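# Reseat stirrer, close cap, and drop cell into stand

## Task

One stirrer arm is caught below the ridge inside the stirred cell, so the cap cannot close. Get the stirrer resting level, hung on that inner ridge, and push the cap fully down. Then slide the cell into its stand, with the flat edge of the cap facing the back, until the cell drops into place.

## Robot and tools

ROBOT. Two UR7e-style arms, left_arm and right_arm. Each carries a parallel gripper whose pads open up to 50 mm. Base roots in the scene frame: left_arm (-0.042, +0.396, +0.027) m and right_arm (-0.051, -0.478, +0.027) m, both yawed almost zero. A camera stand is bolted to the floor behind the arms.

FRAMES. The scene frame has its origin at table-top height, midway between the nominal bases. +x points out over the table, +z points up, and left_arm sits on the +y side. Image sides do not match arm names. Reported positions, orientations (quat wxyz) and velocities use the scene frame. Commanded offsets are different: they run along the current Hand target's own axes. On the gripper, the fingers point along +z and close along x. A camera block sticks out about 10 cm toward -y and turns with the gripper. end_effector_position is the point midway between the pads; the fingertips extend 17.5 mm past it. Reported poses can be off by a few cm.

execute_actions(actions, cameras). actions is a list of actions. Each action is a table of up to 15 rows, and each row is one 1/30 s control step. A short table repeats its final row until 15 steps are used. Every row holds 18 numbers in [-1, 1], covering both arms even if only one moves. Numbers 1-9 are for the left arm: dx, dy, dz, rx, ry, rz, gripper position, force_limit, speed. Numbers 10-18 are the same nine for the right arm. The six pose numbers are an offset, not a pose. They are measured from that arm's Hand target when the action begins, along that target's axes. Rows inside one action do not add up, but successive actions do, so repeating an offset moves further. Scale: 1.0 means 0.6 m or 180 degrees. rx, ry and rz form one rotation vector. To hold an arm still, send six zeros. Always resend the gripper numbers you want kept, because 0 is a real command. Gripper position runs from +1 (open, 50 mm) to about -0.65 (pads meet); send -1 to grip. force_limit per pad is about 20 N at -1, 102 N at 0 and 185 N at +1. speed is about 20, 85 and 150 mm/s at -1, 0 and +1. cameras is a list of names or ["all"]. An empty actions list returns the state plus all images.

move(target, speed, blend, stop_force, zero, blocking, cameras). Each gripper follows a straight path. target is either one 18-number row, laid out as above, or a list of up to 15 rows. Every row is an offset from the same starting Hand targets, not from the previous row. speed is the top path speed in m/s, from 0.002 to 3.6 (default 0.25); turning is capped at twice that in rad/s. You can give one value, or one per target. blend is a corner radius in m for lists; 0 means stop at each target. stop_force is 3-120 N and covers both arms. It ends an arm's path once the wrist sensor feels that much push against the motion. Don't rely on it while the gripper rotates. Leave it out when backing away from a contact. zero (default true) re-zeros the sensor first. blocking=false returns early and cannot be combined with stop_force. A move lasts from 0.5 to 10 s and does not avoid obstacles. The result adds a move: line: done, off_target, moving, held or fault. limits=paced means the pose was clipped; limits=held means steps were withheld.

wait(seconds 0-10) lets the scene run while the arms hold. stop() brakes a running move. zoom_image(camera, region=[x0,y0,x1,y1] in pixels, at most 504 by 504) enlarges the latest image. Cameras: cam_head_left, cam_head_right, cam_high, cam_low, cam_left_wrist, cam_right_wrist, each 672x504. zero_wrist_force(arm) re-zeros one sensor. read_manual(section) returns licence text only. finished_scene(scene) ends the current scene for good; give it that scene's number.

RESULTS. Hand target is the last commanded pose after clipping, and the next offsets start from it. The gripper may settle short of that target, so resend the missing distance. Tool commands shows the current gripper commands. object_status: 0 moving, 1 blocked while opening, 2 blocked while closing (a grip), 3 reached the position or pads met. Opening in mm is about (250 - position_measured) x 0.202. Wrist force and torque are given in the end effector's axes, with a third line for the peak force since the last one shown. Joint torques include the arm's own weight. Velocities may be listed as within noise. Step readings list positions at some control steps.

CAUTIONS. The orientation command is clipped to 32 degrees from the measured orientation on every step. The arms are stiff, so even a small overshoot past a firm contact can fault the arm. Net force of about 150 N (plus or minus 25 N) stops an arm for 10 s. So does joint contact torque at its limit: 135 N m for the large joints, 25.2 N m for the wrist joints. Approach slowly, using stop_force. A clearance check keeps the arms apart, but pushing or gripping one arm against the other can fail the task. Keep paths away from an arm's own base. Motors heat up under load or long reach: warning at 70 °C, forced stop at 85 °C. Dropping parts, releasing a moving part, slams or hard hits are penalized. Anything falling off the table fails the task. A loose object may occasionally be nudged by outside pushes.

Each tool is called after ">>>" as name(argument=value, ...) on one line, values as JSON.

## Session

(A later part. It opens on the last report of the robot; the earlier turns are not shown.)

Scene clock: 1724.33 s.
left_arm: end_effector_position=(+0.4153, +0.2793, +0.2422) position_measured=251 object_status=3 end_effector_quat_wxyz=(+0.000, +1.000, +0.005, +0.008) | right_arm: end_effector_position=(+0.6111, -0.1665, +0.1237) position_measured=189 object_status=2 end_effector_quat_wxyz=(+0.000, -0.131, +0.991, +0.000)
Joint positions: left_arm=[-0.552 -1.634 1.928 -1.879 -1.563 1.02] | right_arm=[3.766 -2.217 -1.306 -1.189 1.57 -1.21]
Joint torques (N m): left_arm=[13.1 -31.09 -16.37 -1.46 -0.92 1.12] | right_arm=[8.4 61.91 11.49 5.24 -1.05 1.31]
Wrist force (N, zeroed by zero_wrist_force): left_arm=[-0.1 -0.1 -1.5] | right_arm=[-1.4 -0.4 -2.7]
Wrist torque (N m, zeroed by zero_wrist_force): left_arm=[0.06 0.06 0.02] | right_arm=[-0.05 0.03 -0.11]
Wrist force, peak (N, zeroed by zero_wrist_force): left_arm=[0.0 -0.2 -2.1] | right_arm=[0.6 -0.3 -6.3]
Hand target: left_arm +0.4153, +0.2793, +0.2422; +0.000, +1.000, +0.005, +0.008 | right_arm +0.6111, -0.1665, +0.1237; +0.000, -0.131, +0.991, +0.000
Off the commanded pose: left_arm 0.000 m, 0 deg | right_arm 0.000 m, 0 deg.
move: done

>>> move(target=[0,0,0,0,0,0,-1,-0.9,0.5,0,0,0,0,0,0,-0.19,-0.9,-1])

>>> move(target=[0,0,0,0,0,0,-1,-0.9,0.5,-0.0117,0,0,0,0,0,-0.19,-0.9,-1], speed=0.005, cameras=["cam_right_wrist","cam_low"])

>>> zoom_image(camera="cam_right_wrist", region=[250, 130, 430, 310])

>>> zoom_image(camera="cam_low", region=[180, 180, 270, 280])

Scene clock: 1746.40 s.
left_arm: end_effector_position=(+0.4153, +0.2793, +0.2422) position_measured=251 object_status=3 end_effector_quat_wxyz=(+0.000, +1.000, +0.005, +0.008) | right_arm: end_effector_position=(+0.6111, -0.1665, +0.1237) position_measured=181 object_status=3 end_effector_quat_wxyz=(+0.000, -0.131, +0.991, +0.000)
Joint positions: left_arm=[-0.552 -1.634 1.928 -1.879 -1.563 1.02] | right_arm=[3.766 -2.217 -1.306 -1.189 1.57 -1.21]
Joint torques (N m): left_arm=[12.88 -31.15 -16.85 -1.56 -0.91 1.11] | right_arm=[7.8 62.5 14.54 4.99 -1.26 1.54]
Wrist force (N, zeroed by zero_wrist_force): left_arm=[0.0 -0.2 -1.8] | right_arm=[-0.7 0.2 -1.8]
Wrist torque (N m, zeroed by zero_wrist_force): left_arm=[0.06 0.05 0.03] | right_arm=[0.02 0.01 -0.12]
Wrist force, peak (N, zeroed by zero_wrist_force): left_arm=[0.1 -0.2 -2.0] | right_arm=[-1.2 0.3 -4.0]
Hand target: left_arm +0.4153, +0.2793, +0.2422; +0.000, +1.000, +0.005, +0.008 | right_arm +0.6111, -0.1665, +0.1237; +0.000, -0.131, +0.991, +0.000
Off the commanded pose: left_arm 0.000 m, 0 deg | right_arm 0.000 m, 0 deg.
move: done

Scene clock: 1748.10 s.
left_arm: end_effector_position=(+0.4153, +0.2793, +0.2422) position_measured=251 object_status=3 end_effector_quat_wxyz=(+0.000, +1.000, +0.005, +0.008) | right_arm: end_effector_position=(+0.6178, -0.1647, +0.1237) position_measured=181 object_status=3 end_effector_quat_wxyz=(+0.000, -0.131, +0.991, +0.000)
Joint positions: left_arm=[-0.552 -1.634 1.928 -1.879 -1.563 1.02] | right_arm=[3.763 -2.232 -1.279 -1.2 1.57 -1.213]
Joint torques (N m): left_arm=[13.1 -30.76 -15.95 -1.51 -0.92 1.15] | right_arm=[-7.25 42.96 32.8 0.36 -0.95 -1.38]
Wrist force (N, zeroed by zero_wrist_force): left_arm=[0.1 -0.1 -1.7] | right_arm=[1.0 0.1 -0.1]
Wrist torque (N m, zeroed by zero_wrist_force): left_arm=[0.07 0.03 0.03] | right_arm=[0.01 0.07 0.02]
Wrist force, peak (N, zeroed by zero_wrist_force): left_arm=[0.0 -0.3 -2.0] | right_arm=[1.8 0.0 -1.6]
Hand target: left_arm +0.4153, +0.2793, +0.2422; +0.000, +1.000, +0.005, +0.008 | right_arm +0.6178, -0.1647, +0.1237; +0.000, -0.131, +0.991, +0.000
Off the commanded pose: left_arm 0.000 m, 0 deg | right_arm 0.000 m, 0 deg.
move: done
Images, in order (width x height): cam_low 672x504, cam_right_wrist 672x504.

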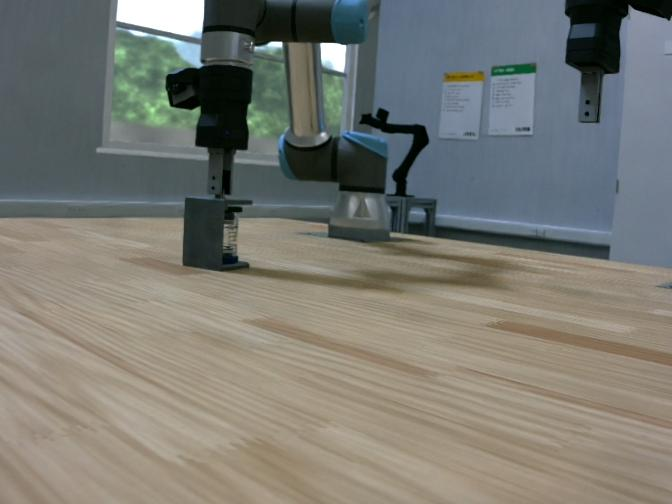

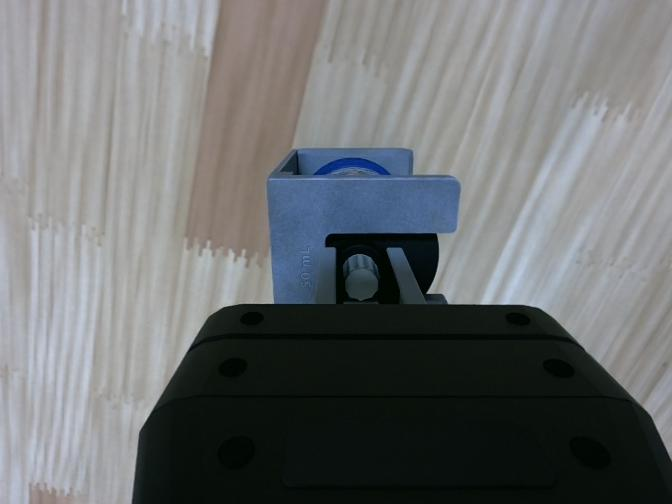

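Scaled by 2.800 from the camera's 672x504 image, which has a finer 960x720 frame.

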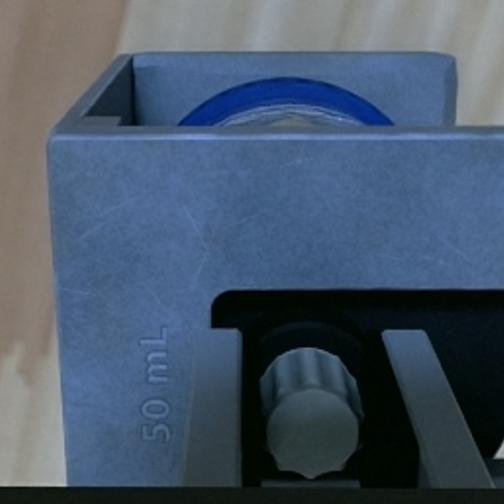

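Scaled by 5.040 from the camera's 672x504 image, which has a finer 960x720 frame.

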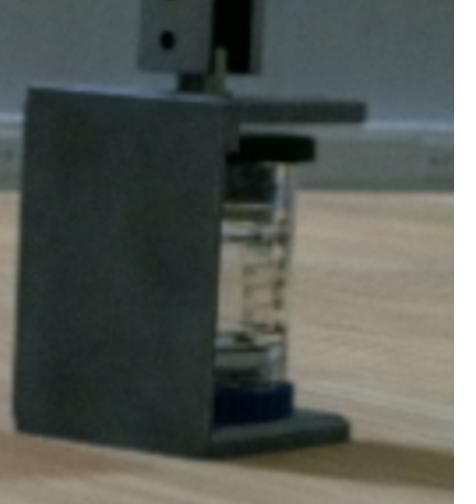

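>>> move(target=[0,0,0,0,0,0,-1,-0.9,0.5,0,0,0,0,0,0,-1,-0.6,-1])

>>> move(target=[[0,0,0,0,0,0,-1,-0.9,0.5,0,0,-0.001,0,0,0,-1,-0.6,-1],[0,0,0,0,0,0,-1,-0.9,0.5,0,-0.0017,-0.001,0,0,0,-1,-0.6,-1]], speed=0.01)

>>> move(target=[0,0,0,0,0,0,-1,-0.9,0.5,0,0,0.005,0,0,0,-1,-0.6,-1], speed=0.003, stop_force=3)

>>> move(target=[0,0,0,0,0,0,-1,-0.9,0.5,0,0.006,0,0,0,0,-1,-0.6,-1], speed=0.004, stop_force=5)

Scene clock: 1774.33 s.
left_arm: end_effector_position=(+0.4153, +0.2793, +0.2422) position_measured=251 object_status=3 end_effector_quat_wxyz=(+0.000, +1.000, +0.005, +0.008) | right_arm: end_effector_position=(+0.6178, -0.1647, +0.1237) position_measured=189 object_status=2 end_effector_quat_wxyz=(+0.000, -0.131, +0.991, +0.000)
Joint positions: left_arm=[-0.552 -1.634 1.928 -1.879 -1.563 1.02] | right_arm=[3.763 -2.233 -1.279 -1.2 1.57 -1.213]
Joint torques (N m): left_arm=[12.85 -31.14 -16.57 -1.49 -0.93 1.03] | right_arm=[-6.24 45.17 32.49 0.58 0.21 -1.24]
Wrist force (N, zeroed by zero_wrist_force): left_arm=[0.0 -0.5 -2.0] | right_arm=[0.4 -0.1 0.1]
Wrist torque (N m, zeroed by zero_wrist_force): left_arm=[0.01 0.04 0.03] | right_arm=[-0.03 0.00 0.02]
Wrist force, peak (N, zeroed by zero_wrist_force): left_arm=[0.1 -0.1 -2.1] | right_arm=[1.6 0.0 -1.3]
Hand target: left_arm +0.4153, +0.2793, +0.2422; +0.000, +1.000, +0.005, +0.008 | right_arm +0.6178, -0.1647, +0.1237; +0.000, -0.131, +0.991, +0.000
Off the commanded pose: left_arm 0.000 m, 0 deg | right_arm 0.000 m, 0 deg.
move: done

Scene clock: 1775.20 s.
left_arm: end_effector_position=(+0.4153, +0.2793, +0.2422) position_measured=251 object_status=3 end_effector_quat_wxyz=(+0.000, +1.000, +0.005, +0.008) | right_arm: end_effector_position=(+0.6181, -0.1655, +0.1244) position_measured=189 object_status=2 end_effector_quat_wxyz=(+0.000, -0.131, +0.991, +0.000)
Joint positions: left_arm=[-0.552 -1.634 1.928 -1.879 -1.563 1.02] | right_arm=[3.762 -2.232 -1.279 -1.201 1.57 -1.214]
Joint torques (N m): left_arm=[13.07 -30.81 -16.62 -1.52 -0.88 1.15] | right_arm=[-7.95 67.28 14.94 2.49 0.59 -1.12]
Wrist force (N, zeroed by zero_wrist_force): left_arm=[0.2 -0.1 -1.7] | right_arm=[0.5 0.0 2.7]
Wrist torque (N m, zeroed by zero_wrist_force): left_arm=[0.08 0.02 0.03] | right_arm=[0.00 0.03 0.01]
Wrist force, peak (N, zeroed by zero_wrist_force): left_arm=[0.3 -0.1 -2.0] | right_arm=[0.3 -0.3 2.7]
Hand target: left_arm +0.4153, +0.2793, +0.2422; +0.000, +1.000, +0.005, +0.008 | right_arm +0.6181, -0.1657, +0.1243; +0.000, -0.131, +0.991, +0.000
Off the commanded pose: left_arm 0.000 m, 0 deg | right_arm 0.000 m, 0 deg.
move: done

Scene clock: 1776.13 s.
left_arm: end_effector_position=(+0.4153, +0.2793, +0.2422) position_measured=251 object_status=3 end_effector_quat_wxyz=(+0.000, +1.000, +0.005, +0.008) | right_arm: end_effector_position=(+0.6181, -0.1657, +0.1236) position_measured=189 object_status=2 end_effector_quat_wxyz=(+0.000, -0.131, +0.991, +0.000)
Joint positions: left_arm=[-0.552 -1.634 1.928 -1.879 -1.563 1.02] | right_arm=[3.761 -2.232 -1.28 -1.199 1.57 -1.215]
Joint torques (N m): left_arm=[12.98 -31.12 -16.56 -1.43 -0.86 1] | right_arm=[-7.81 53.98 25.77 0.06 0.67 -1.28]
Wrist force (N, zeroed by zero_wrist_force): left_arm=[0.0 -0.3 -1.8] | right_arm=[2.4 0.8 -6.0]
Wrist torque (N m, zeroed by zero_wrist_force): left_arm=[0.05 0.05 0.03] | right_arm=[-0.03 0.05 0.01]
Wrist force, peak (N, zeroed by zero_wrist_force): left_arm=[0.2 -0.1 -1.9] | right_arm=[3.0 1.1 -6.3]
Hand target: left_arm +0.4153, +0.2793, +0.2422; +0.000, +1.000, +0.005, +0.008 | right_arm +0.6181, -0.1657, +0.1237; +0.001, -0.131, +0.991, +0.000 (not the last commanded pose)
Off the commanded pose: left_arm 0.000 m, 0 deg | right_arm 0.002 m, 0 deg.
move: contact (right_arm)

Scene clock: 1777.87 s.
left_arm: end_effector_position=(+0.4153, +0.2793, +0.2422) position_measured=251 object_status=3 end_effector_quat_wxyz=(+0.000, +1.000, +0.005, +0.008) | right_arm: end_effector_position=(+0.6172, -0.1622, +0.1237) position_measured=189 object_status=2 end_effector_quat_wxyz=(+0.001, -0.131, +0.991, +0.000)
Joint positions: left_arm=[-0.552 -1.634 1.928 -1.879 -1.563 1.02] | right_arm=[3.766 -2.234 -1.277 -1.2 1.57 -1.21]
Joint torques (N m): left_arm=[12.75 -31.1 -16.5 -1.56 -0.81 1.12] | right_arm=[9.51 40.55 31.99 -0.06 0.47 1.52]
Wrist force (N, zeroed by zero_wrist_force): left_arm=[-0.1 -0.2 -1.9] | right_arm=[0.5 -1.9 -3.9]
Wrist torque (N m, zeroed by zero_wrist_force): left_arm=[0.05 0.06 0.02] | right_arm=[-0.04 -0.03 -0.11]
Wrist force, peak (N, zeroed by zero_wrist_force): left_arm=[0.2 -0.3 -1.9] | right_arm=[2.1 1.7 -6.1]
Hand target: left_arm +0.4153, +0.2793, +0.2422; +0.000, +1.000, +0.005, +0.008 | right_arm +0.6172, -0.1622, +0.1237; +0.001, -0.131, +0.991, +0.000
Off the commanded pose: left_arm 0.000 m, 0 deg | right_arm 0.000 m, 0 deg.
move: done

>>> move(target=[0,0,0,0,0,0,-1,-0.9,0.5,0,0,-0.0007,0,0,0,0.6,-0.6,-0.5], speed=0.01)

>>> move(target=[[0,0,0,0,0,0,-1,-0.9,0.5,0,0,-0.035,0,0,0,0.6,-0.6,-0.5],[0,0,0,0,0,0,-1,-0.9,0.5,0.01,-0.02,-0.035,0,0,0,1,-0.6,-0.5]], speed=0.1, cameras=["cam_right_wrist","cam_low"])

>>> zoom_image(camera="cam_right_wrist", region=[260, 160, 440, 310])

>>> zoom_image(camera="cam_right_wrist", region=[250, 80, 470, 240])

Scene clock: 1828.30 s.
left_arm: end_effector_position=(+0.4153, +0.2793, +0.2422) position_measured=251 object_status=3 end_effector_quat_wxyz=(+0.000, +1.000, +0.005, +0.008) | right_arm: end_effector_position=(+0.6172, -0.1622, +0.1241) position_measured=63 object_status=3 end_effector_quat_wxyz=(+0.000, -0.131, +0.991, +0.000)
Joint positions: left_arm=[-0.552 -1.634 1.928 -1.879 -1.563 1.02] | right_arm=[3.766 -2.233 -1.277 -1.201 1.57 -1.21]
Joint torques (N m): left_arm=[12.6 -30.92 -16.97 -1.56 -0.94 1.05] | right_arm=[4.6 64.79 32.11 0.26 -0.61 1.63]
Wrist force (N, zeroed by zero_wrist_force): left_arm=[0.2 -0.3 -2.0] | right_arm=[0.5 0.1 -0.1]
Wrist torque (N m, zeroed by zero_wrist_force): left_arm=[0.03 0.03 0.03] | right_arm=[0.02 0.00 -0.12]
Wrist force, peak (N, zeroed by zero_wrist_force): left_arm=[0.2 -0.3 -2.0] | right_arm=[0.6 -1.8 -4.6]
Hand target: left_arm +0.4153, +0.2793, +0.2422; +0.000, +1.000, +0.005, +0.008 | right_arm +0.6172, -0.1622, +0.1241; +0.001, -0.131, +0.991, +0.000
Off the commanded pose: left_arm 0.000 m, 0 deg | right_arm 0.000 m, 0 deg.
move: done

Scene clock: 1830.23 s.
left_arm: end_effector_position=(+0.4153, +0.2793, +0.2422) position_measured=251 object_status=3 end_effector_quat_wxyz=(+0.000, +1.000, +0.005, +0.008) | right_arm: end_effector_position=(+0.6145, -0.1753, +0.1451) position_measured=3 object_status=3 end_effector_quat_wxyz=(+0.001, -0.131, +0.991, +0.000)
Joint positions: left_arm=[-0.552 -1.634 1.928 -1.879 -1.563 1.02] | right_arm=[3.753 -2.197 -1.282 -1.233 1.57 -1.223]
Joint torques (N m): left_arm=[13.21 -31.13 -16.87 -1.56 -0.88 1.03] | right_arm=[-6.76 63.48 14.91 5.73 -1 -1.26]
Wrist force (N, zeroed by zero_wrist_force): left_arm=[0.1 -0.3 -1.6] | right_arm=[0.2 -0.3 -0.2]
Wrist torque (N m, zeroed by zero_wrist_force): left_arm=[0.05 0.04 0.03] | right_arm=[-0.04 0.04 0.02]
Wrist force, peak (N, zeroed by zero_wrist_force): left_arm=[0.3 -0.1 -2.2] | right_arm=[0.0 1.7 -0.3]
Hand target: left_arm +0.4153, +0.2793, +0.2422; +0.000, +1.000, +0.005, +0.008 | right_arm +0.6145, -0.1753, +0.1451; +0.001, -0.131, +0.991, +0.000
Off the commanded pose: left_arm 0.000 m, 0 deg | right_arm 0.000 m, 0 deg.
move: done
Images, in order (width x height): cam_low 672x504, cam_right_wrist 672x504.

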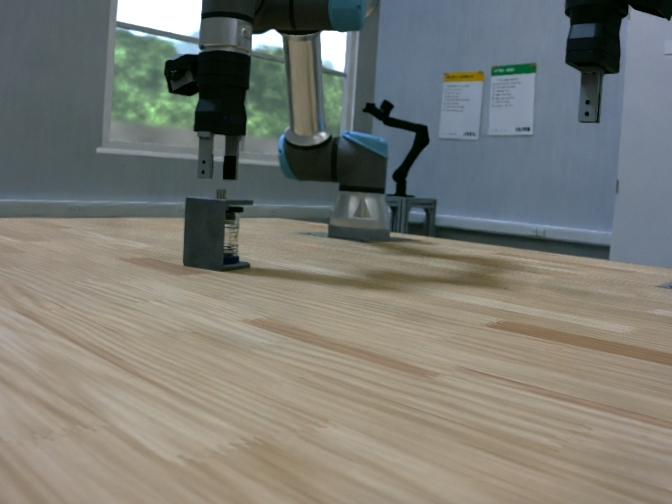

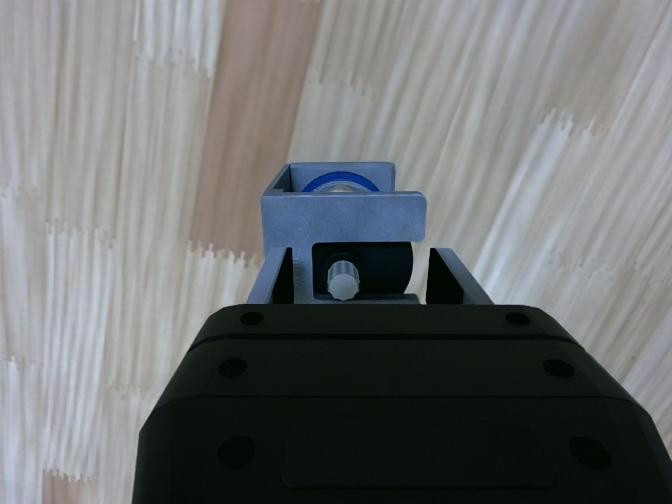

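Scaled by 2.800 from the camera's 672x504 image, which has a finer 960x720 frame.

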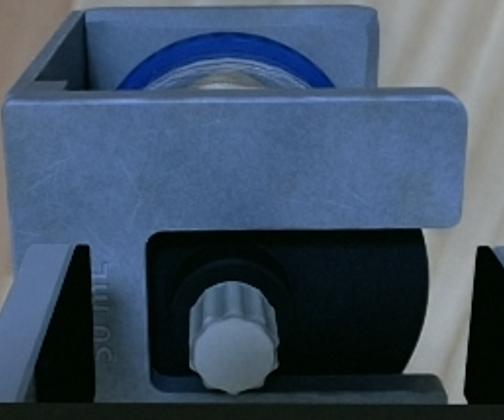

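Scaled by 2.291 from the camera's 672x504 image, which has a finer 960x720 frame.

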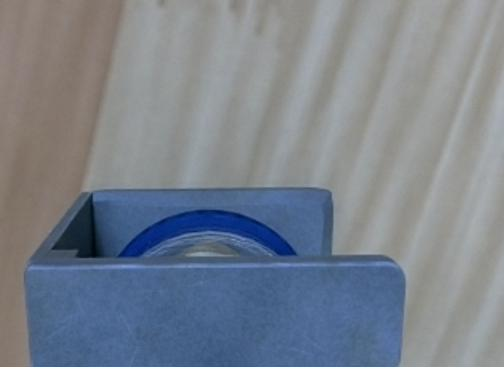

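>>> move(target=[[0,0,0,0,0,0,-1,-0.9,0.5,-0.0102,0.0173,0,0,0,0,0.34,-0.6,-0.5],[0,0,0,0,0,0,-1,-0.9,0.5,-0.0102,0.0173,0.0355,0,0,0,0.34,-0.6,-0.5]], speed=0.08)

>>> move(target=[0,0,0,0,0,0,-1,-0.9,0.5,0,0,0,0,0,0,-1,-0.4,-1])

>>> move(target=[[0,0,0,0,0,0,-1,-0.9,0.5,0,0,-0.004,0,0,0,-1,-0.4,-1],[0,0,0,0,0,0,-1,-0.9,0.5,0.15,0,-0.004,0,0,0,-1,-0.4,-1],[0,0,0,0,0,0,-1,-0.9,0.5,0.16,0,-0.42,0,0,0,-1,-0.4,-1]], speed=[0.02,0.06,0.15], cameras=["cam_low","cam_right_wrist"])

>>> zoom_image(camera="cam_low", region=[190, 60, 310, 180])

Scene clock: 1867.90 s.
left_arm: end_effector_position=(+0.4153, +0.2793, +0.2422) position_measured=251 object_status=3 end_effector_quat_wxyz=(+0.000, +1.000, +0.005, +0.008) | right_arm: end_effector_position=(+0.6177, -0.1637, +0.1240) position_measured=101 object_status=3 end_effector_quat_wxyz=(+0.000, -0.131, +0.991, +0.000)
Joint positions: left_arm=[-0.552 -1.634 1.928 -1.879 -1.563 1.02] | right_arm=[3.764 -2.233 -1.278 -1.201 1.57 -1.212]
Joint torques (N m): left_arm=[13.12 -31.23 -16.9 -1.54 -0.9 1.03] | right_arm=[8.46 44.6 15.74 5.8 1.05 1.27]
Wrist force (N, zeroed by zero_wrist_force): left_arm=[0.2 -0.1 -1.8] | right_arm=[0.1 -0.1 0.1]
Wrist torque (N m, zeroed by zero_wrist_force): left_arm=[0.07 0.03 0.03] | right_arm=[-0.02 0.07 -0.12]
Wrist force, peak (N, zeroed by zero_wrist_force): left_arm=[0.2 -0.1 -2.1] | right_arm=[0.4 -0.1 -0.8]
Hand target: left_arm +0.4153, +0.2793, +0.2422; +0.000, +1.000, +0.005, +0.008 | right_arm +0.6177, -0.1637, +0.1238; +0.001, -0.131, +0.991, +0.000
Off the commanded pose: left_arm 0.000 m, 0 deg | right_arm 0.000 m, 0 deg.
move: done

Scene clock: 1869.03 s.
left_arm: end_effector_position=(+0.4153, +0.2793, +0.2422) position_measured=251 object_status=3 end_effector_quat_wxyz=(+0.000, +1.000, +0.005, +0.008) | right_arm: end_effector_position=(+0.6177, -0.1637, +0.1238) position_measured=191 object_status=0 end_effector_quat_wxyz=(+0.001, -0.131, +0.991, +0.000)
Joint positions: left_arm=[-0.552 -1.634 1.928 -1.879 -1.563 1.02] | right_arm=[3.764 -2.233 -1.278 -1.2 1.57 -1.212]
Joint torques (N m): left_arm=[13.02 -30.99 -16.74 -1.54 -0.86 1.04] | right_arm=[8.21 43.15 15.72 5.43 0.97 1.45]
Wrist force (N, zeroed by zero_wrist_force): left_arm=[0.3 -0.1 -1.9] | right_arm=[0.2 0.0 0.2]
Wrist torque (N m, zeroed by zero_wrist_force): left_arm=[0.07 0.01 0.03] | right_arm=[0.02 0.04 -0.12]
Wrist force, peak (N, zeroed by zero_wrist_force): left_arm=[0.1 -0.2 -2.0] | right_arm=[0.7 0.0 -0.1]
Hand target: left_arm +0.4153, +0.2793, +0.2422; +0.000, +1.000, +0.005, +0.008 | right_arm +0.6177, -0.1637, +0.1238; +0.001, -0.131, +0.991, +0.000
Off the commanded pose: left_arm 0.000 m, 0 deg | right_arm 0.000 m, 0 deg.
move: done

Scene clock: 1873.93 s.
left_arm: end_effector_position=(+0.4153, +0.2793, +0.2422) position_measured=251 object_status=3 end_effector_quat_wxyz=(+0.000, +1.000, +0.005, +0.008) | right_arm: end_effector_position=(+0.5247, -0.1886, +0.3756) position_measured=191 object_status=2 end_effector_quat_wxyz=(+0.001, -0.131, +0.991, +0.000)
Joint positions: left_arm=[-0.552 -1.634 1.928 -1.879 -1.563 1.02] | right_arm=[3.817 -1.909 -1.119 -1.683 1.57 -1.159]
Joint torques (N m): left_arm=[12.97 -31.35 -17.36 -1.56 -0.81 0.9] | right_arm=[7.58 33.44 35.69 0.47 2.41 1.3]
Wrist force (N, zeroed by zero_wrist_force): left_arm=[0.3 -0.1 -1.9] | right_arm=[0.4 0.0 2.9]
Wrist torque (N m, zeroed by zero_wrist_force): left_arm=[0.07 0.01 0.03] | right_arm=[0.02 0.03 -0.14]
Wrist force, peak (N, zeroed by zero_wrist_force): left_arm=[0.0 -0.3 -2.1] | right_arm=[0.5 0.2 4.7]
Hand target: left_arm +0.4153, +0.2793, +0.2422; +0.000, +1.000, +0.005, +0.008 | right_arm +0.5247, -0.1886, +0.3757; +0.001, -0.131, +0.991, +0.000
Off the commanded pose: left_arm 0.000 m, 0 deg | right_arm 0.000 m, 0 deg.
move: done
Images, in order (width x height): cam_low 672x504, cam_right_wrist 672x504.

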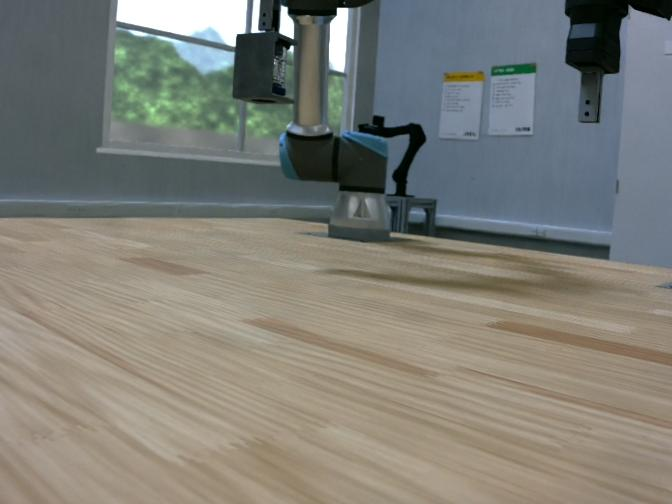

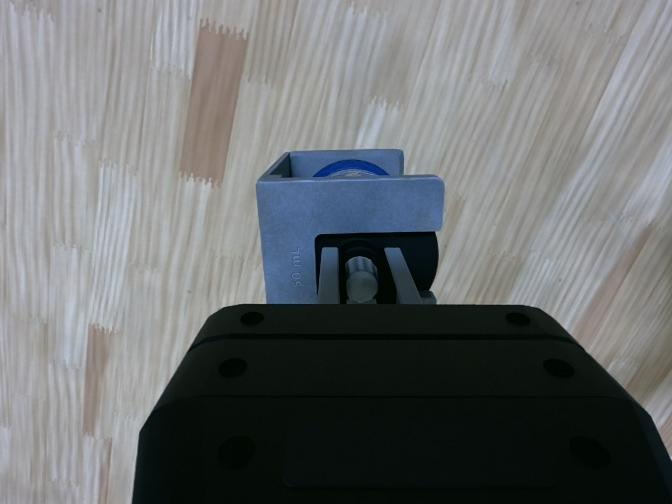

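Scaled by 4.200 from the camera's 672x504 image, which has a finer 960x720 frame.

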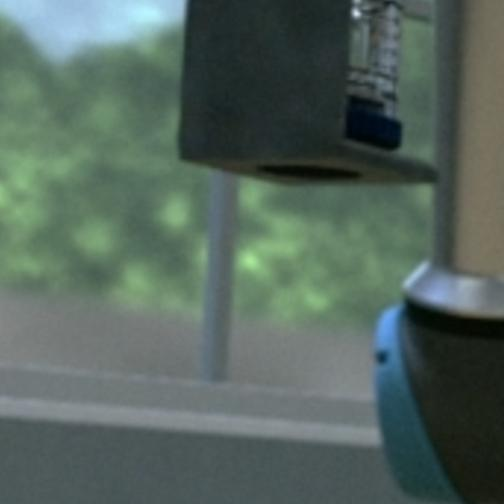

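>>> move(target=[0,0,0,0,0,0,-1,-0.9,0.5,0,0,0.38,0,0,0,-1,-0.4,-1], speed=0.1)

>>> move(target=[0,0,0,0,0,0,-1,-0.9,0.5,0,0,0.03,0,0,0,-1,-0.4,-1], speed=0.012, stop_force=4, cameras=["cam_low","cam_right_wrist"])

>>> zoom_image(camera="cam_low", region=[200, 170, 310, 290])

>>> zoom_image(camera="cam_right_wrist", region=[240, 130, 460, 310])

Scene clock: 1899.03 s.
left_arm: end_effector_position=(+0.4153, +0.2793, +0.2422) position_measured=251 object_status=3 end_effector_quat_wxyz=(+0.000, +1.000, +0.005, +0.008) | right_arm: end_effector_position=(+0.5250, -0.1886, +0.1478) position_measured=191 object_status=2 end_effector_quat_wxyz=(+0.000, -0.131, +0.991, +0.000)
Joint positions: left_arm=[-0.552 -1.634 1.928 -1.879 -1.563 1.02] | right_arm=[3.817 -2 -1.586 -1.125 1.57 -1.159]
Joint torques (N m): left_arm=[12.91 -30.9 -16.92 -1.57 -0.85 0.93] | right_arm=[-6.79 34.92 13.38 6.32 -1.86 -1.28]
Wrist force (N, zeroed by zero_wrist_force): left_arm=[0.2 -0.1 -1.8] | right_arm=[0.6 -0.1 2.9]
Wrist torque (N m, zeroed by zero_wrist_force): left_arm=[0.08 0.02 0.03] | right_arm=[0.00 -0.02 -0.12]
Wrist force, peak (N, zeroed by zero_wrist_force): left_arm=[0.1 -0.3 -2.1] | right_arm=[0.0 0.2 4.3]
Hand target: left_arm +0.4153, +0.2793, +0.2422; +0.000, +1.000, +0.005, +0.008 | right_arm +0.5250, -0.1886, +0.1477; +0.001, -0.131, +0.991, +0.000
Off the commanded pose: left_arm 0.000 m, 0 deg | right_arm 0.000 m, 0 deg.
move: done

Scene clock: 1901.47 s.
left_arm: end_effector_position=(+0.4153, +0.2793, +0.2422) position_measured=251 object_status=3 end_effector_quat_wxyz=(+0.000, +1.000, +0.005, +0.008) | right_arm: end_effector_position=(+0.5250, -0.1886, +0.1297) position_measured=191 object_status=2 end_effector_quat_wxyz=(+0.001, -0.131, +0.991, +0.000)
Joint positions: left_arm=[-0.552 -1.634 1.928 -1.879 -1.563 1.02] | right_arm=[3.817 -2.02 -1.609 -1.083 1.57 -1.159]
Joint torques (N m): left_arm=[12.97 -31.66 -16.98 -1.67 -0.89 0.93] | right_arm=[-7.13 36.77 14.74 6.25 -1.77 -1.23]
Wrist force (N, zeroed by zero_wrist_force): left_arm=[0.1 -0.3 -1.8] | right_arm=[0.2 -0.1 3.2]
Wrist torque (N m, zeroed by zero_wrist_force): left_arm=[0.04 0.04 0.03] | right_arm=[0.00 0.04 -0.12]
Wrist force, peak (N, zeroed by zero_wrist_force): left_arm=[0.1 -0.4 -2.0] | right_arm=[0.2 -0.1 3.6]
Hand target: left_arm +0.4153, +0.2793, +0.2422; +0.000, +1.000, +0.005, +0.008 | right_arm +0.5250, -0.1886, +0.1297; +0.001, -0.131, +0.991, +0.000
Off the commanded pose: left_arm 0.000 m, 0 deg | right_arm 0.000 m, 0 deg.
move: done
Images, in order (width x height): cam_low 672x504, cam_right_wrist 672x504.

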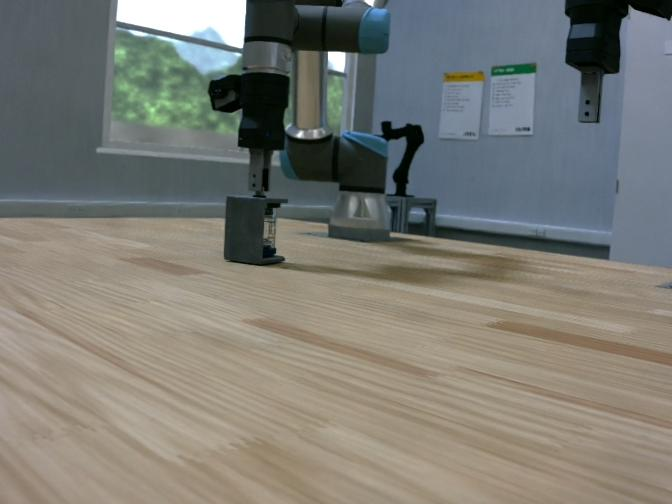

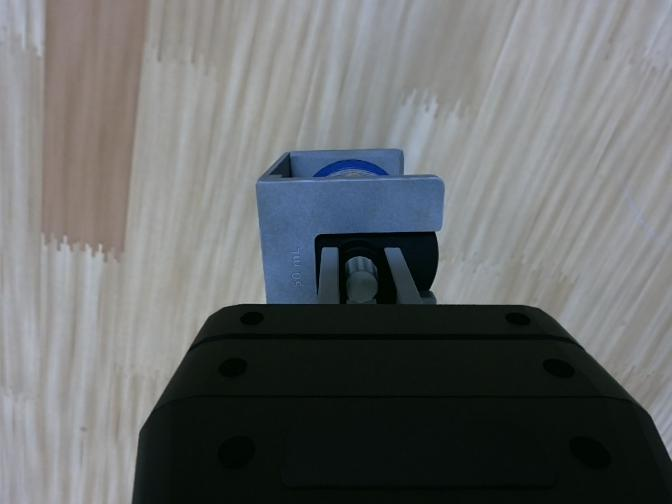

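Scaled by 4.200 from the camera's 672x504 image, which has a finer 960x720 frame.

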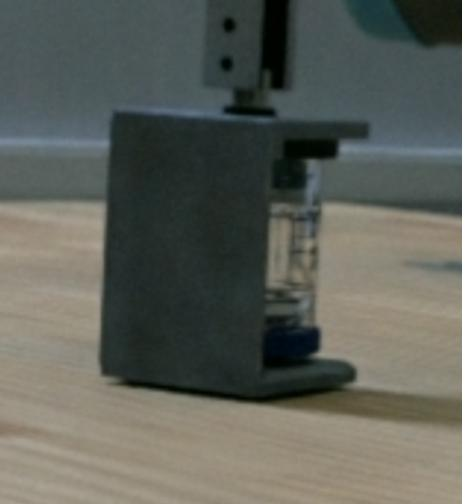

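Scaled by 2.291 from the camera's 672x504 image, which has a finer 960x720 frame.

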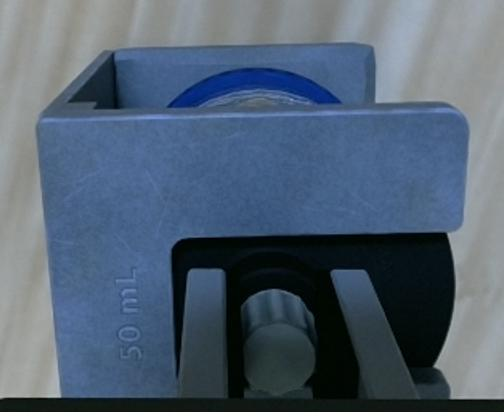

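>>> move(target=[0,0,0,0,0,0,-1,-0.9,0.5,0,0,0.013,0,0,0,-1,-0.4,-1], speed=0.006, stop_force=5, cameras=["cam_low","cam_right_wrist"])

>>> zoom_image(camera="cam_low", region=[200, 170, 310, 290])

>>> zoom_image(camera="cam_right_wrist", region=[240, 130, 460, 310])

Scene clock: 1920.10 s.
left_arm: end_effector_position=(+0.4153, +0.2793, +0.2422) position_measured=251 object_status=3 end_effector_quat_wxyz=(+0.000, +1.000, +0.005, +0.008) | right_arm: end_effector_position=(+0.5250, -0.1886, +0.1262) position_measured=191 object_status=2 end_effector_quat_wxyz=(+0.001, -0.131, +0.991, +0.000)
Joint positions: left_arm=[-0.552 -1.634 1.928 -1.879 -1.563 1.02] | right_arm=[3.817 -2.024 -1.613 -1.075 1.57 -1.159]
Joint torques (N m): left_arm=[12.95 -31.44 -17.24 -1.57 -0.87 0.98] | right_arm=[-6.37 53.18 31.66 0.04 -1.93 -1.35]
Wrist force (N, zeroed by zero_wrist_force): left_arm=[0.4 -0.2 -1.7] | right_arm=[-0.4 -0.2 -2.7]
Wrist torque (N m, zeroed by zero_wrist_force): left_arm=[0.07 -0.01 0.03] | right_arm=[-0.04 0.04 -0.12]
Wrist force, peak (N, zeroed by zero_wrist_force): left_arm=[0.3 -0.1 -2.1] | right_arm=[-1.3 0.1 -5.9]
Hand target: left_arm +0.4153, +0.2793, +0.2422; +0.000, +1.000, +0.005, +0.008 | right_arm +0.5250, -0.1886, +0.1262; +0.001, -0.131, +0.991, +0.000 (not the last commanded pose)
Off the commanded pose: left_arm 0.000 m, 0 deg | right_arm 0.004 m, 0 deg.
move: contact (right_arm)
Images, in order (width x height): cam_low 672x504, cam_right_wrist 672x504.

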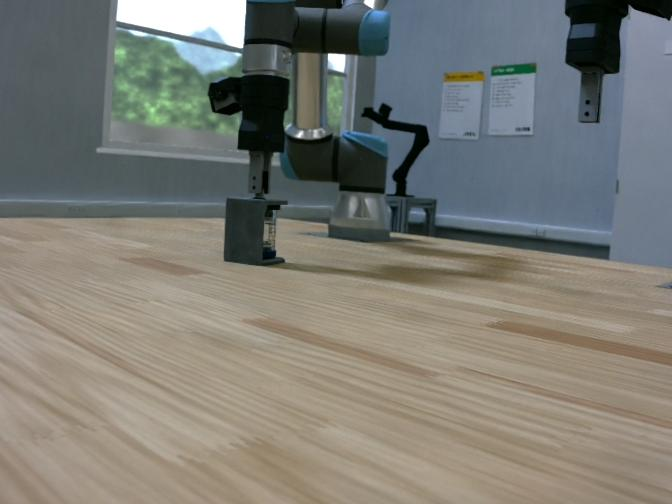

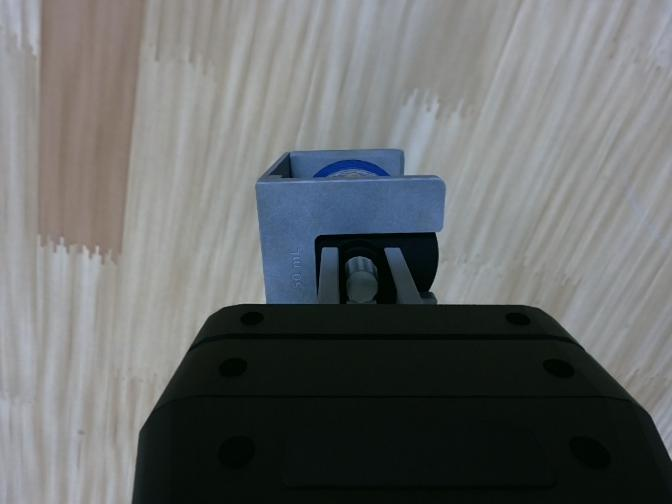

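Scaled by 4.200 from the camera's 672x504 image, which has a finer 960x720 frame.

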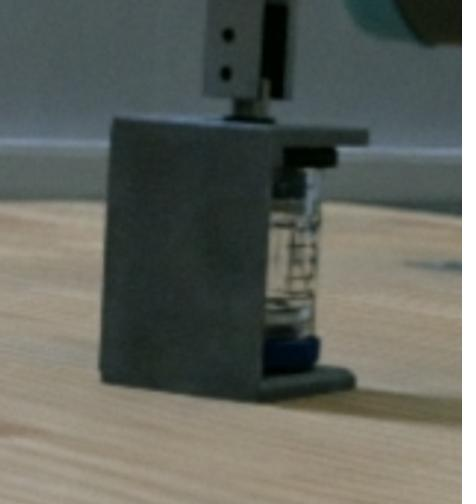

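Scaled by 2.291 from the camera's 672x504 image, which has a finer 960x720 frame.

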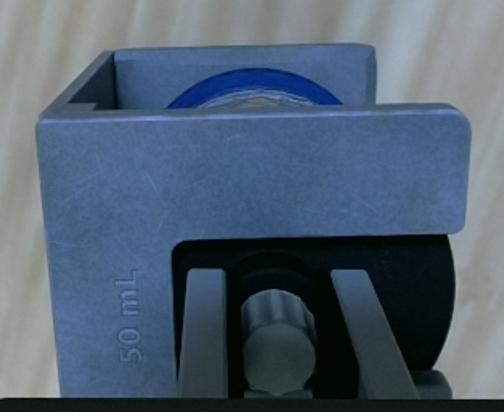

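>>> move(target=[[0,0,0,0,0,0,-1,-0.9,0.5,0,0,-0.0012,0,0,0,-1,-0.4,-1],[0,0,0,0,0,0,-1,-0.9,0.5,-0.0075,0,-0.0012,0,0,0,-1,-0.4,-1]], speed=0.01)

>>> move(target=[0,0,0,0,0,0,-1,-0.9,0.5,0,0,0.01,0,0,0,-1,-0.4,-1], speed=0.005, stop_force=4, cameras=["cam_low","cam_right_wrist"])

>>> zoom_image(camera="cam_low", region=[200, 170, 310, 290])

>>> zoom_image(camera="cam_right_wrist", region=[240, 130, 460, 310])

Scene clock: 1933.87 s.
left_arm: end_effector_position=(+0.4153, +0.2793, +0.2422) position_measured=251 object_status=3 end_effector_quat_wxyz=(+0.000, +1.000, +0.005, +0.008) | right_arm: end_effector_position=(+0.5293, -0.1875, +0.1269) position_measured=191 object_status=2 end_effector_quat_wxyz=(+0.001, -0.131, +0.991, +0.000)
Joint positions: left_arm=[-0.552 -1.634 1.928 -1.879 -1.563 1.02] | right_arm=[3.814 -2.032 -1.598 -1.081 1.57 -1.162]
Joint torques (N m): left_arm=[12.83 -31.03 -16.82 -1.69 -0.9 0.87] | right_arm=[-5.99 36.41 32.68 0.36 -1.53 -1.27]
Wrist force (N, zeroed by zero_wrist_force): left_arm=[0.1 -0.1 -1.9] | right_arm=[0.5 0.2 1.3]
Wrist torque (N m, zeroed by zero_wrist_force): left_arm=[0.07 0.04 0.03] | right_arm=[0.02 0.04 0.00]
Wrist force, peak (N, zeroed by zero_wrist_force): left_arm=[-0.1 -0.1 -2.1] | right_arm=[-0.3 0.4 -3.2]
Hand target: left_arm +0.4153, +0.2793, +0.2422; +0.000, +1.000, +0.005, +0.008 | right_arm +0.5294, -0.1875, +0.1269; +0.001, -0.131, +0.991, +0.000
Off the commanded pose: left_arm 0.000 m, 0 deg | right_arm 0.000 m, 0 deg.
move: done

Scene clock: 1935.93 s.
left_arm: end_effector_position=(+0.4153, +0.2793, +0.2422) position_measured=251 object_status=3 end_effector_quat_wxyz=(+0.000, +1.000, +0.005, +0.008) | right_arm: end_effector_position=(+0.5294, -0.1875, +0.1234) position_measured=191 object_status=2 end_effector_quat_wxyz=(+0.001, -0.131, +0.991, +0.000)
Joint positions: left_arm=[-0.552 -1.634 1.928 -1.879 -1.563 1.02] | right_arm=[3.814 -2.036 -1.602 -1.073 1.57 -1.162]
Joint torques (N m): left_arm=[12.14 -31.6 -17.21 -1.65 -0.86 0.91] | right_arm=[-4.97 53.18 29.12 0.03 -1.48 -1.24]
Wrist force (N, zeroed by zero_wrist_force): left_arm=[0.2 0.0 -1.4] | right_arm=[0.2 0.1 -4.9]
Wrist torque (N m, zeroed by zero_wrist_force): left_arm=[0.08 0.02 0.03] | right_arm=[0.00 -0.02 -0.01]
Wrist force, peak (N, zeroed by zero_wrist_force): left_arm=[-0.1 -0.1 -2.2] | right_arm=[1.2 0.1 -12.0]
Hand target: left_arm +0.4153, +0.2793, +0.2422; +0.000, +1.000, +0.005, +0.008 | right_arm +0.5294, -0.1874, +0.1234; +0.001, -0.131, +0.991, +0.000 (not the last commanded pose)
Off the commanded pose: left_arm 0.000 m, 0 deg | right_arm 0.002 m, 0 deg.
move: contact (right_arm)
Images, in order (width x height): cam_low 672x504, cam_right_wrist 672x504.

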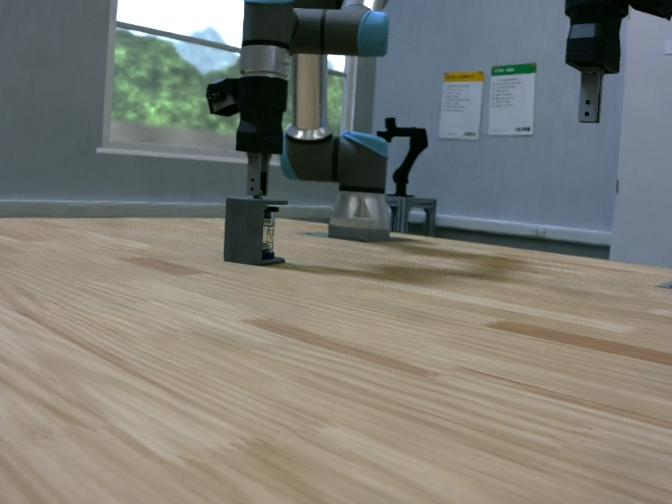

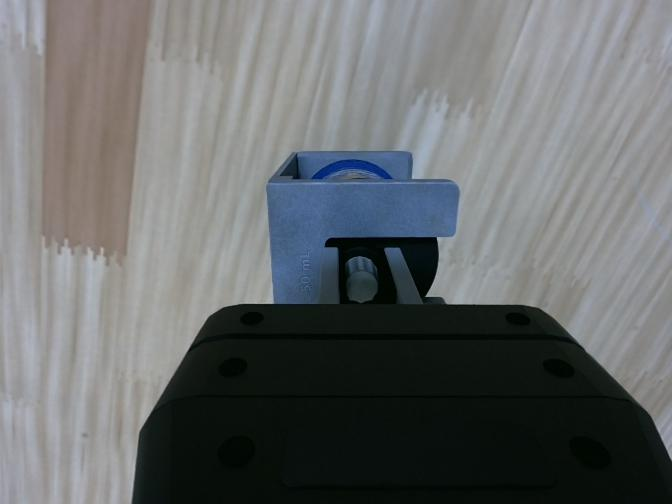

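Scaled by 4.200 from the camera's 672x504 image, which has a finer 960x720 frame.

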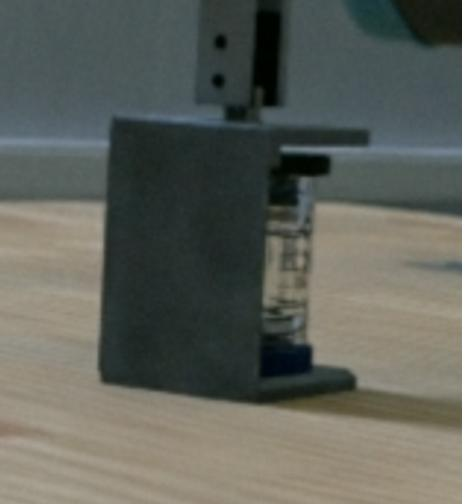

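Scaled by 2.291 from the camera's 672x504 image, which has a finer 960x720 frame.

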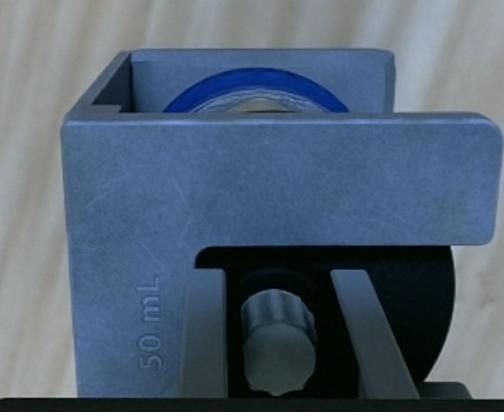

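>>> move(target=[0,0,0,0,0,0,-1,-0.9,0.5,0,0,-0.0007,0,0,0,0.34,-0.6,-0.7], speed=0.01)

>>> move(target=[[0,0,0,0,0,0,-1,-0.9,0.5,0,0,-0.035,0,0,0,0.34,-0.6,-0.5],[0,0,0,0,0,0,-1,-0.9,0.5,0,-0.002,-0.04,0,0,0,-1,-0.6,0.5]], speed=0.1)

>>> move(target=[0,0,0,0,0,0,-1,-0.9,0.5,0,0,0.04,0,0,0,-1,-0.6,0.5], speed=0.01, stop_force=30, cameras=["cam_low","cam_right_wrist"])

>>> zoom_image(camera="cam_low", region=[200, 170, 310, 290])

Scene clock: 1948.77 s.
left_arm: end_effector_position=(+0.4153, +0.2793, +0.2422) position_measured=251 object_status=3 end_effector_quat_wxyz=(+0.000, +1.000, +0.005, +0.008) | right_arm: end_effector_position=(+0.5294, -0.1875, +0.1238) position_measured=101 object_status=3 end_effector_quat_wxyz=(+0.001, -0.131, +0.991, +0.000)
Joint positions: left_arm=[-0.552 -1.634 1.928 -1.879 -1.563 1.02] | right_arm=[3.814 -2.036 -1.602 -1.074 1.57 -1.162]
Joint torques (N m): left_arm=[12.56 -31.49 -17.17 -1.72 -0.84 0.78] | right_arm=[-3.7 55.1 32.51 0.38 -1.34 -0.52]
Wrist force (N, zeroed by zero_wrist_force): left_arm=[0.1 -0.2 -2.0] | right_arm=[0.1 -0.1 -0.3]
Wrist torque (N m, zeroed by zero_wrist_force): left_arm=[0.07 0.04 0.03] | right_arm=[-0.02 0.06 0.00]
Wrist force, peak (N, zeroed by zero_wrist_force): left_arm=[0.3 -0.3 -2.0] | right_arm=[0.4 0.5 -5.6]
Hand target: left_arm +0.4153, +0.2793, +0.2422; +0.000, +1.000, +0.005, +0.008 | right_arm +0.5294, -0.1874, +0.1238; +0.001, -0.131, +0.991, +0.000
Off the commanded pose: left_arm 0.000 m, 0 deg | right_arm 0.000 m, 0 deg.
move: done

Scene clock: 1950.47 s.
left_arm: end_effector_position=(+0.4153, +0.2793, +0.2422) position_measured=251 object_status=3 end_effector_quat_wxyz=(+0.000, +1.000, +0.005, +0.008) | right_arm: end_effector_position=(+0.5297, -0.1886, +0.1478) position_measured=251 object_status=3 end_effector_quat_wxyz=(+0.001, -0.131, +0.991, +0.000)
Joint positions: left_arm=[-0.552 -1.634 1.928 -1.879 -1.563 1.02] | right_arm=[3.813 -2.01 -1.573 -1.129 1.57 -1.163]
Joint torques (N m): left_arm=[13.14 -31.07 -16.99 -1.71 -0.89 0.79] | right_arm=[-7.23 54.86 31.82 0.25 -1.82 -1.25]
Wrist force (N, zeroed by zero_wrist_force): left_arm=[0.1 -0.4 -1.7] | right_arm=[0.1 0.0 -0.2]
Wrist torque (N m, zeroed by zero_wrist_force): left_arm=[0.03 0.03 0.03] | right_arm=[0.01 0.04 0.00]
Wrist force, peak (N, zeroed by zero_wrist_force): left_arm=[0.2 0.0 -2.1] | right_arm=[0.0 0.0 -1.0]
Hand target: left_arm +0.4153, +0.2793, +0.2422; +0.000, +1.000, +0.005, +0.008 | right_arm +0.5297, -0.1886, +0.1478; +0.001, -0.131, +0.991, +0.000
Off the commanded pose: left_arm 0.000 m, 0 deg | right_arm 0.000 m, 0 deg.
move: done

Scene clock: 1953.50 s.
left_arm: end_effector_position=(+0.4153, +0.2793, +0.2422) position_measured=251 object_status=3 end_effector_quat_wxyz=(+0.000, +1.000, +0.005, +0.008) | right_arm: end_effector_position=(+0.5297, -0.1886, +0.1307) position_measured=251 object_status=3 end_effector_quat_wxyz=(+0.001, -0.131, +0.991, +0.000)
Joint positions: left_arm=[-0.552 -1.634 1.928 -1.879 -1.563 1.02] | right_arm=[3.812 -2.027 -1.594 -1.089 1.57 -1.164]
Joint torques (N m): left_arm=[13.03 -30.97 -17.47 -1.7 -0.85 0.77] | right_arm=[-1.53 34.79 21.04 -0.59 -1.22 -0.83]
Wrist force (N, zeroed by zero_wrist_force): left_arm=[0.2 -0.4 -1.8] | right_arm=[7.5 -1.3 -32.0]
Wrist torque (N m, zeroed by zero_wrist_force): left_arm=[0.02 0.02 0.03] | right_arm=[-0.13 0.06 -0.04]
Wrist force, peak (N, zeroed by zero_wrist_force): left_arm=[0.2 -0.2 -2.1] | right_arm=[12.1 -4.3 -47.6]
Hand target: left_arm +0.4153, +0.2793, +0.2422; +0.000, +1.000, +0.005, +0.008 | right_arm +0.5297, -0.1886, +0.1307; +0.001, -0.131, +0.991, +0.000 (not the last commanded pose)
Off the commanded pose: left_arm 0.000 m, 0 deg | right_arm 0.007 m, 0 deg.
move: contact (right_arm)
Images, in order (width x height): cam_low 672x504, cam_right_wrist 672x504.

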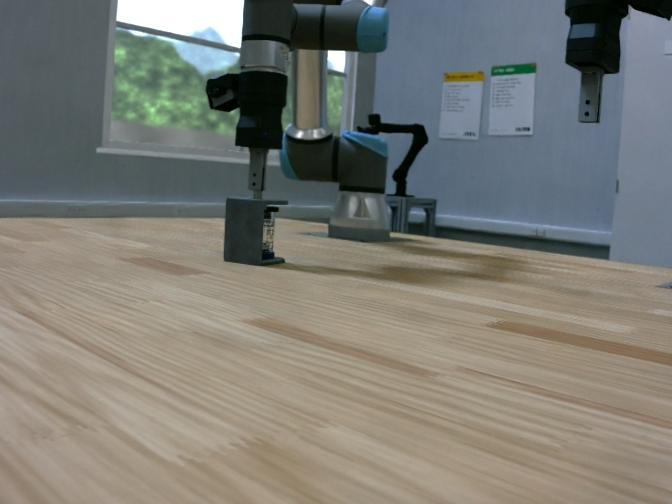

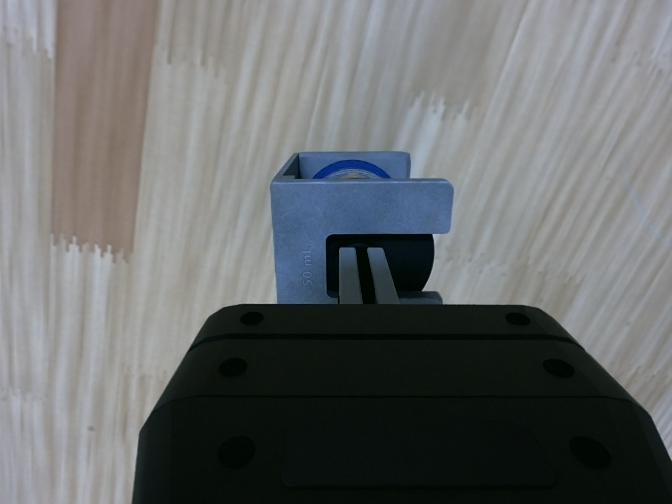

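Scaled by 4.200 from the camera's 672x504 image, which has a finer 960x720 frame.

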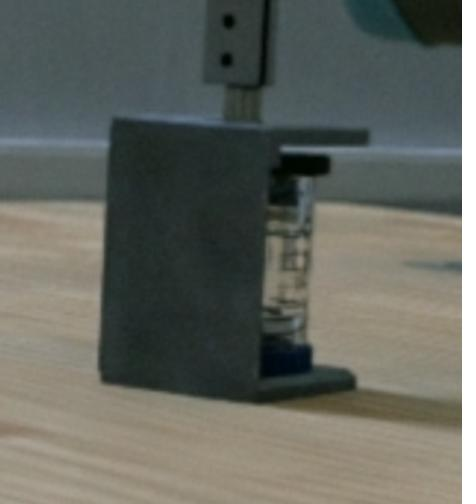

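>>> move(target=[[0,0,0,0,0,0,-1,-0.9,0.5,0,0,-0.0833,0,0,0,-1,-0.6,0.5],[0,0,0,0,0,0,-1,-0.9,0.5,0.13,0.0172,-0.0833,-0.2169,-0.2169,0.4651,-1,-0.6,0.5],[0,0,0,0,0,0,-1,-0.9,0.5,0.12,0.0172,0.04,-0.2169,-0.2169,0.4651,-1,-0.6,0.5]], speed=0.3, cameras=["cam_low","cam_right_wrist","cam_high"])

>>> zoom_image(camera="cam_right_wrist", region=[230, 100, 450, 310])

>>> zoom_image(camera="cam_high", region=[290, 270, 400, 370])

Scene clock: 1975.27 s.
left_arm: end_effector_position=(+0.4153, +0.2793, +0.2422) position_measured=251 object_status=3 end_effector_quat_wxyz=(+0.000, +1.000, +0.005, +0.008) | right_arm: end_effector_position=(+0.4575, -0.1973, +0.1067) position_measured=251 object_status=3 end_effector_quat_wxyz=(+0.258, +0.551, +0.719, +0.336)
Joint positions: left_arm=[-0.552 -1.634 1.928 -1.879 -1.563 1.02] | right_arm=[4.117 -1.985 -2.409 0.417 1.046 0.506]
Joint torques (N m): left_arm=[12.94 -31.07 -17.44 -1.71 -0.89 0.78] | right_arm=[-6.03 20.7 19.84 6.38 1.46 -1.32]
Wrist force (N, zeroed by zero_wrist_force): left_arm=[0.1 -0.3 -1.8] | right_arm=[-0.4 -1.4 1.4]
Wrist torque (N m, zeroed by zero_wrist_force): left_arm=[0.04 0.04 0.03] | right_arm=[-0.01 0.23 -0.02]
Wrist force, peak (N, zeroed by zero_wrist_force): left_arm=[0.1 -0.1 -2.2] | right_arm=[7.4 -1.5 -32.3]
Hand target: left_arm +0.4153, +0.2793, +0.2422; +0.000, +1.000, +0.005, +0.008 | right_arm +0.4576, -0.1973, +0.1066; +0.258, +0.551, +0.719, +0.336
Off the commanded pose: left_arm 0.000 m, 0 deg | right_arm 0.000 m, 0 deg.
move: done
Images, in order (width x height): cam_high 672x504, cam_low 672x504, cam_right_wrist 672x504.

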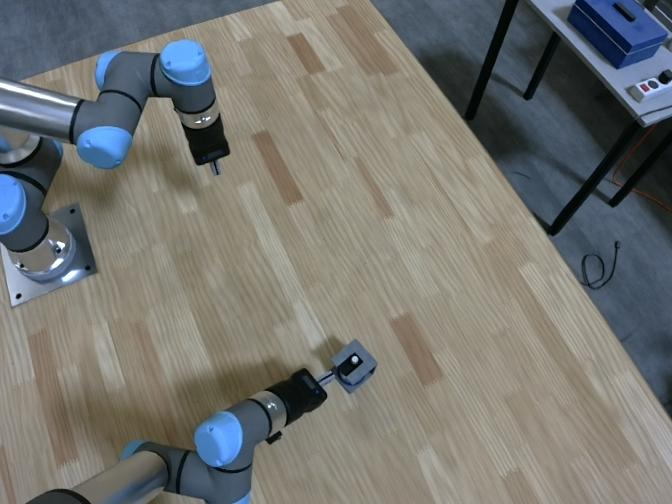

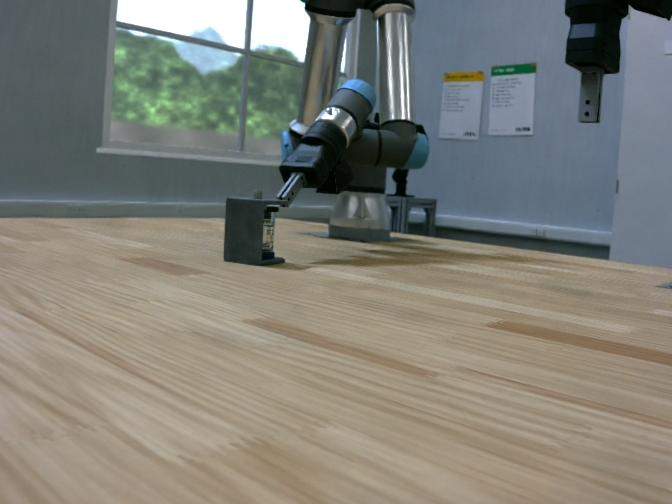

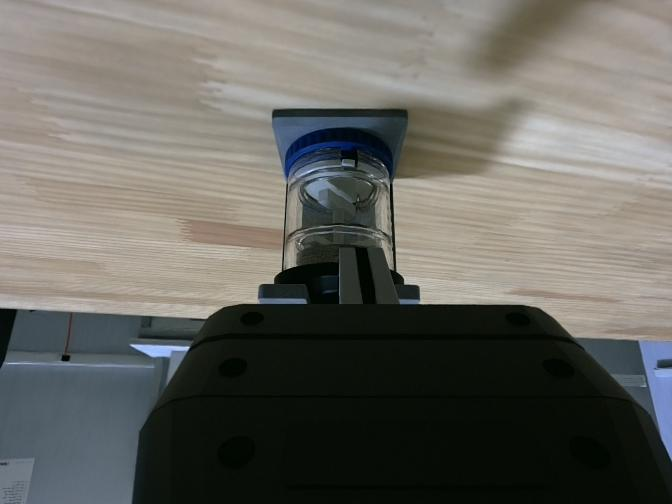

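Scaled by 2.291 from the camera's 672x504 image, which has a finer 960x720 frame.

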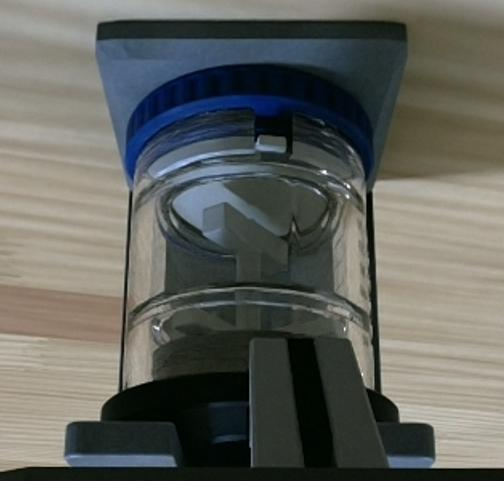

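Scaled by 4.582 from the camera's 672x504 image, which has a finer 960x720 frame.

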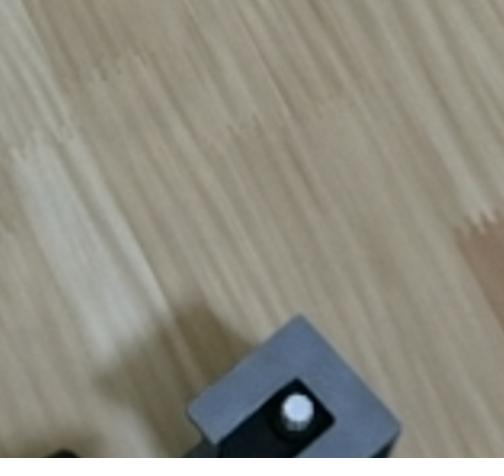

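>>> finished_scene(scene=1)

The scene is finished: the task was done.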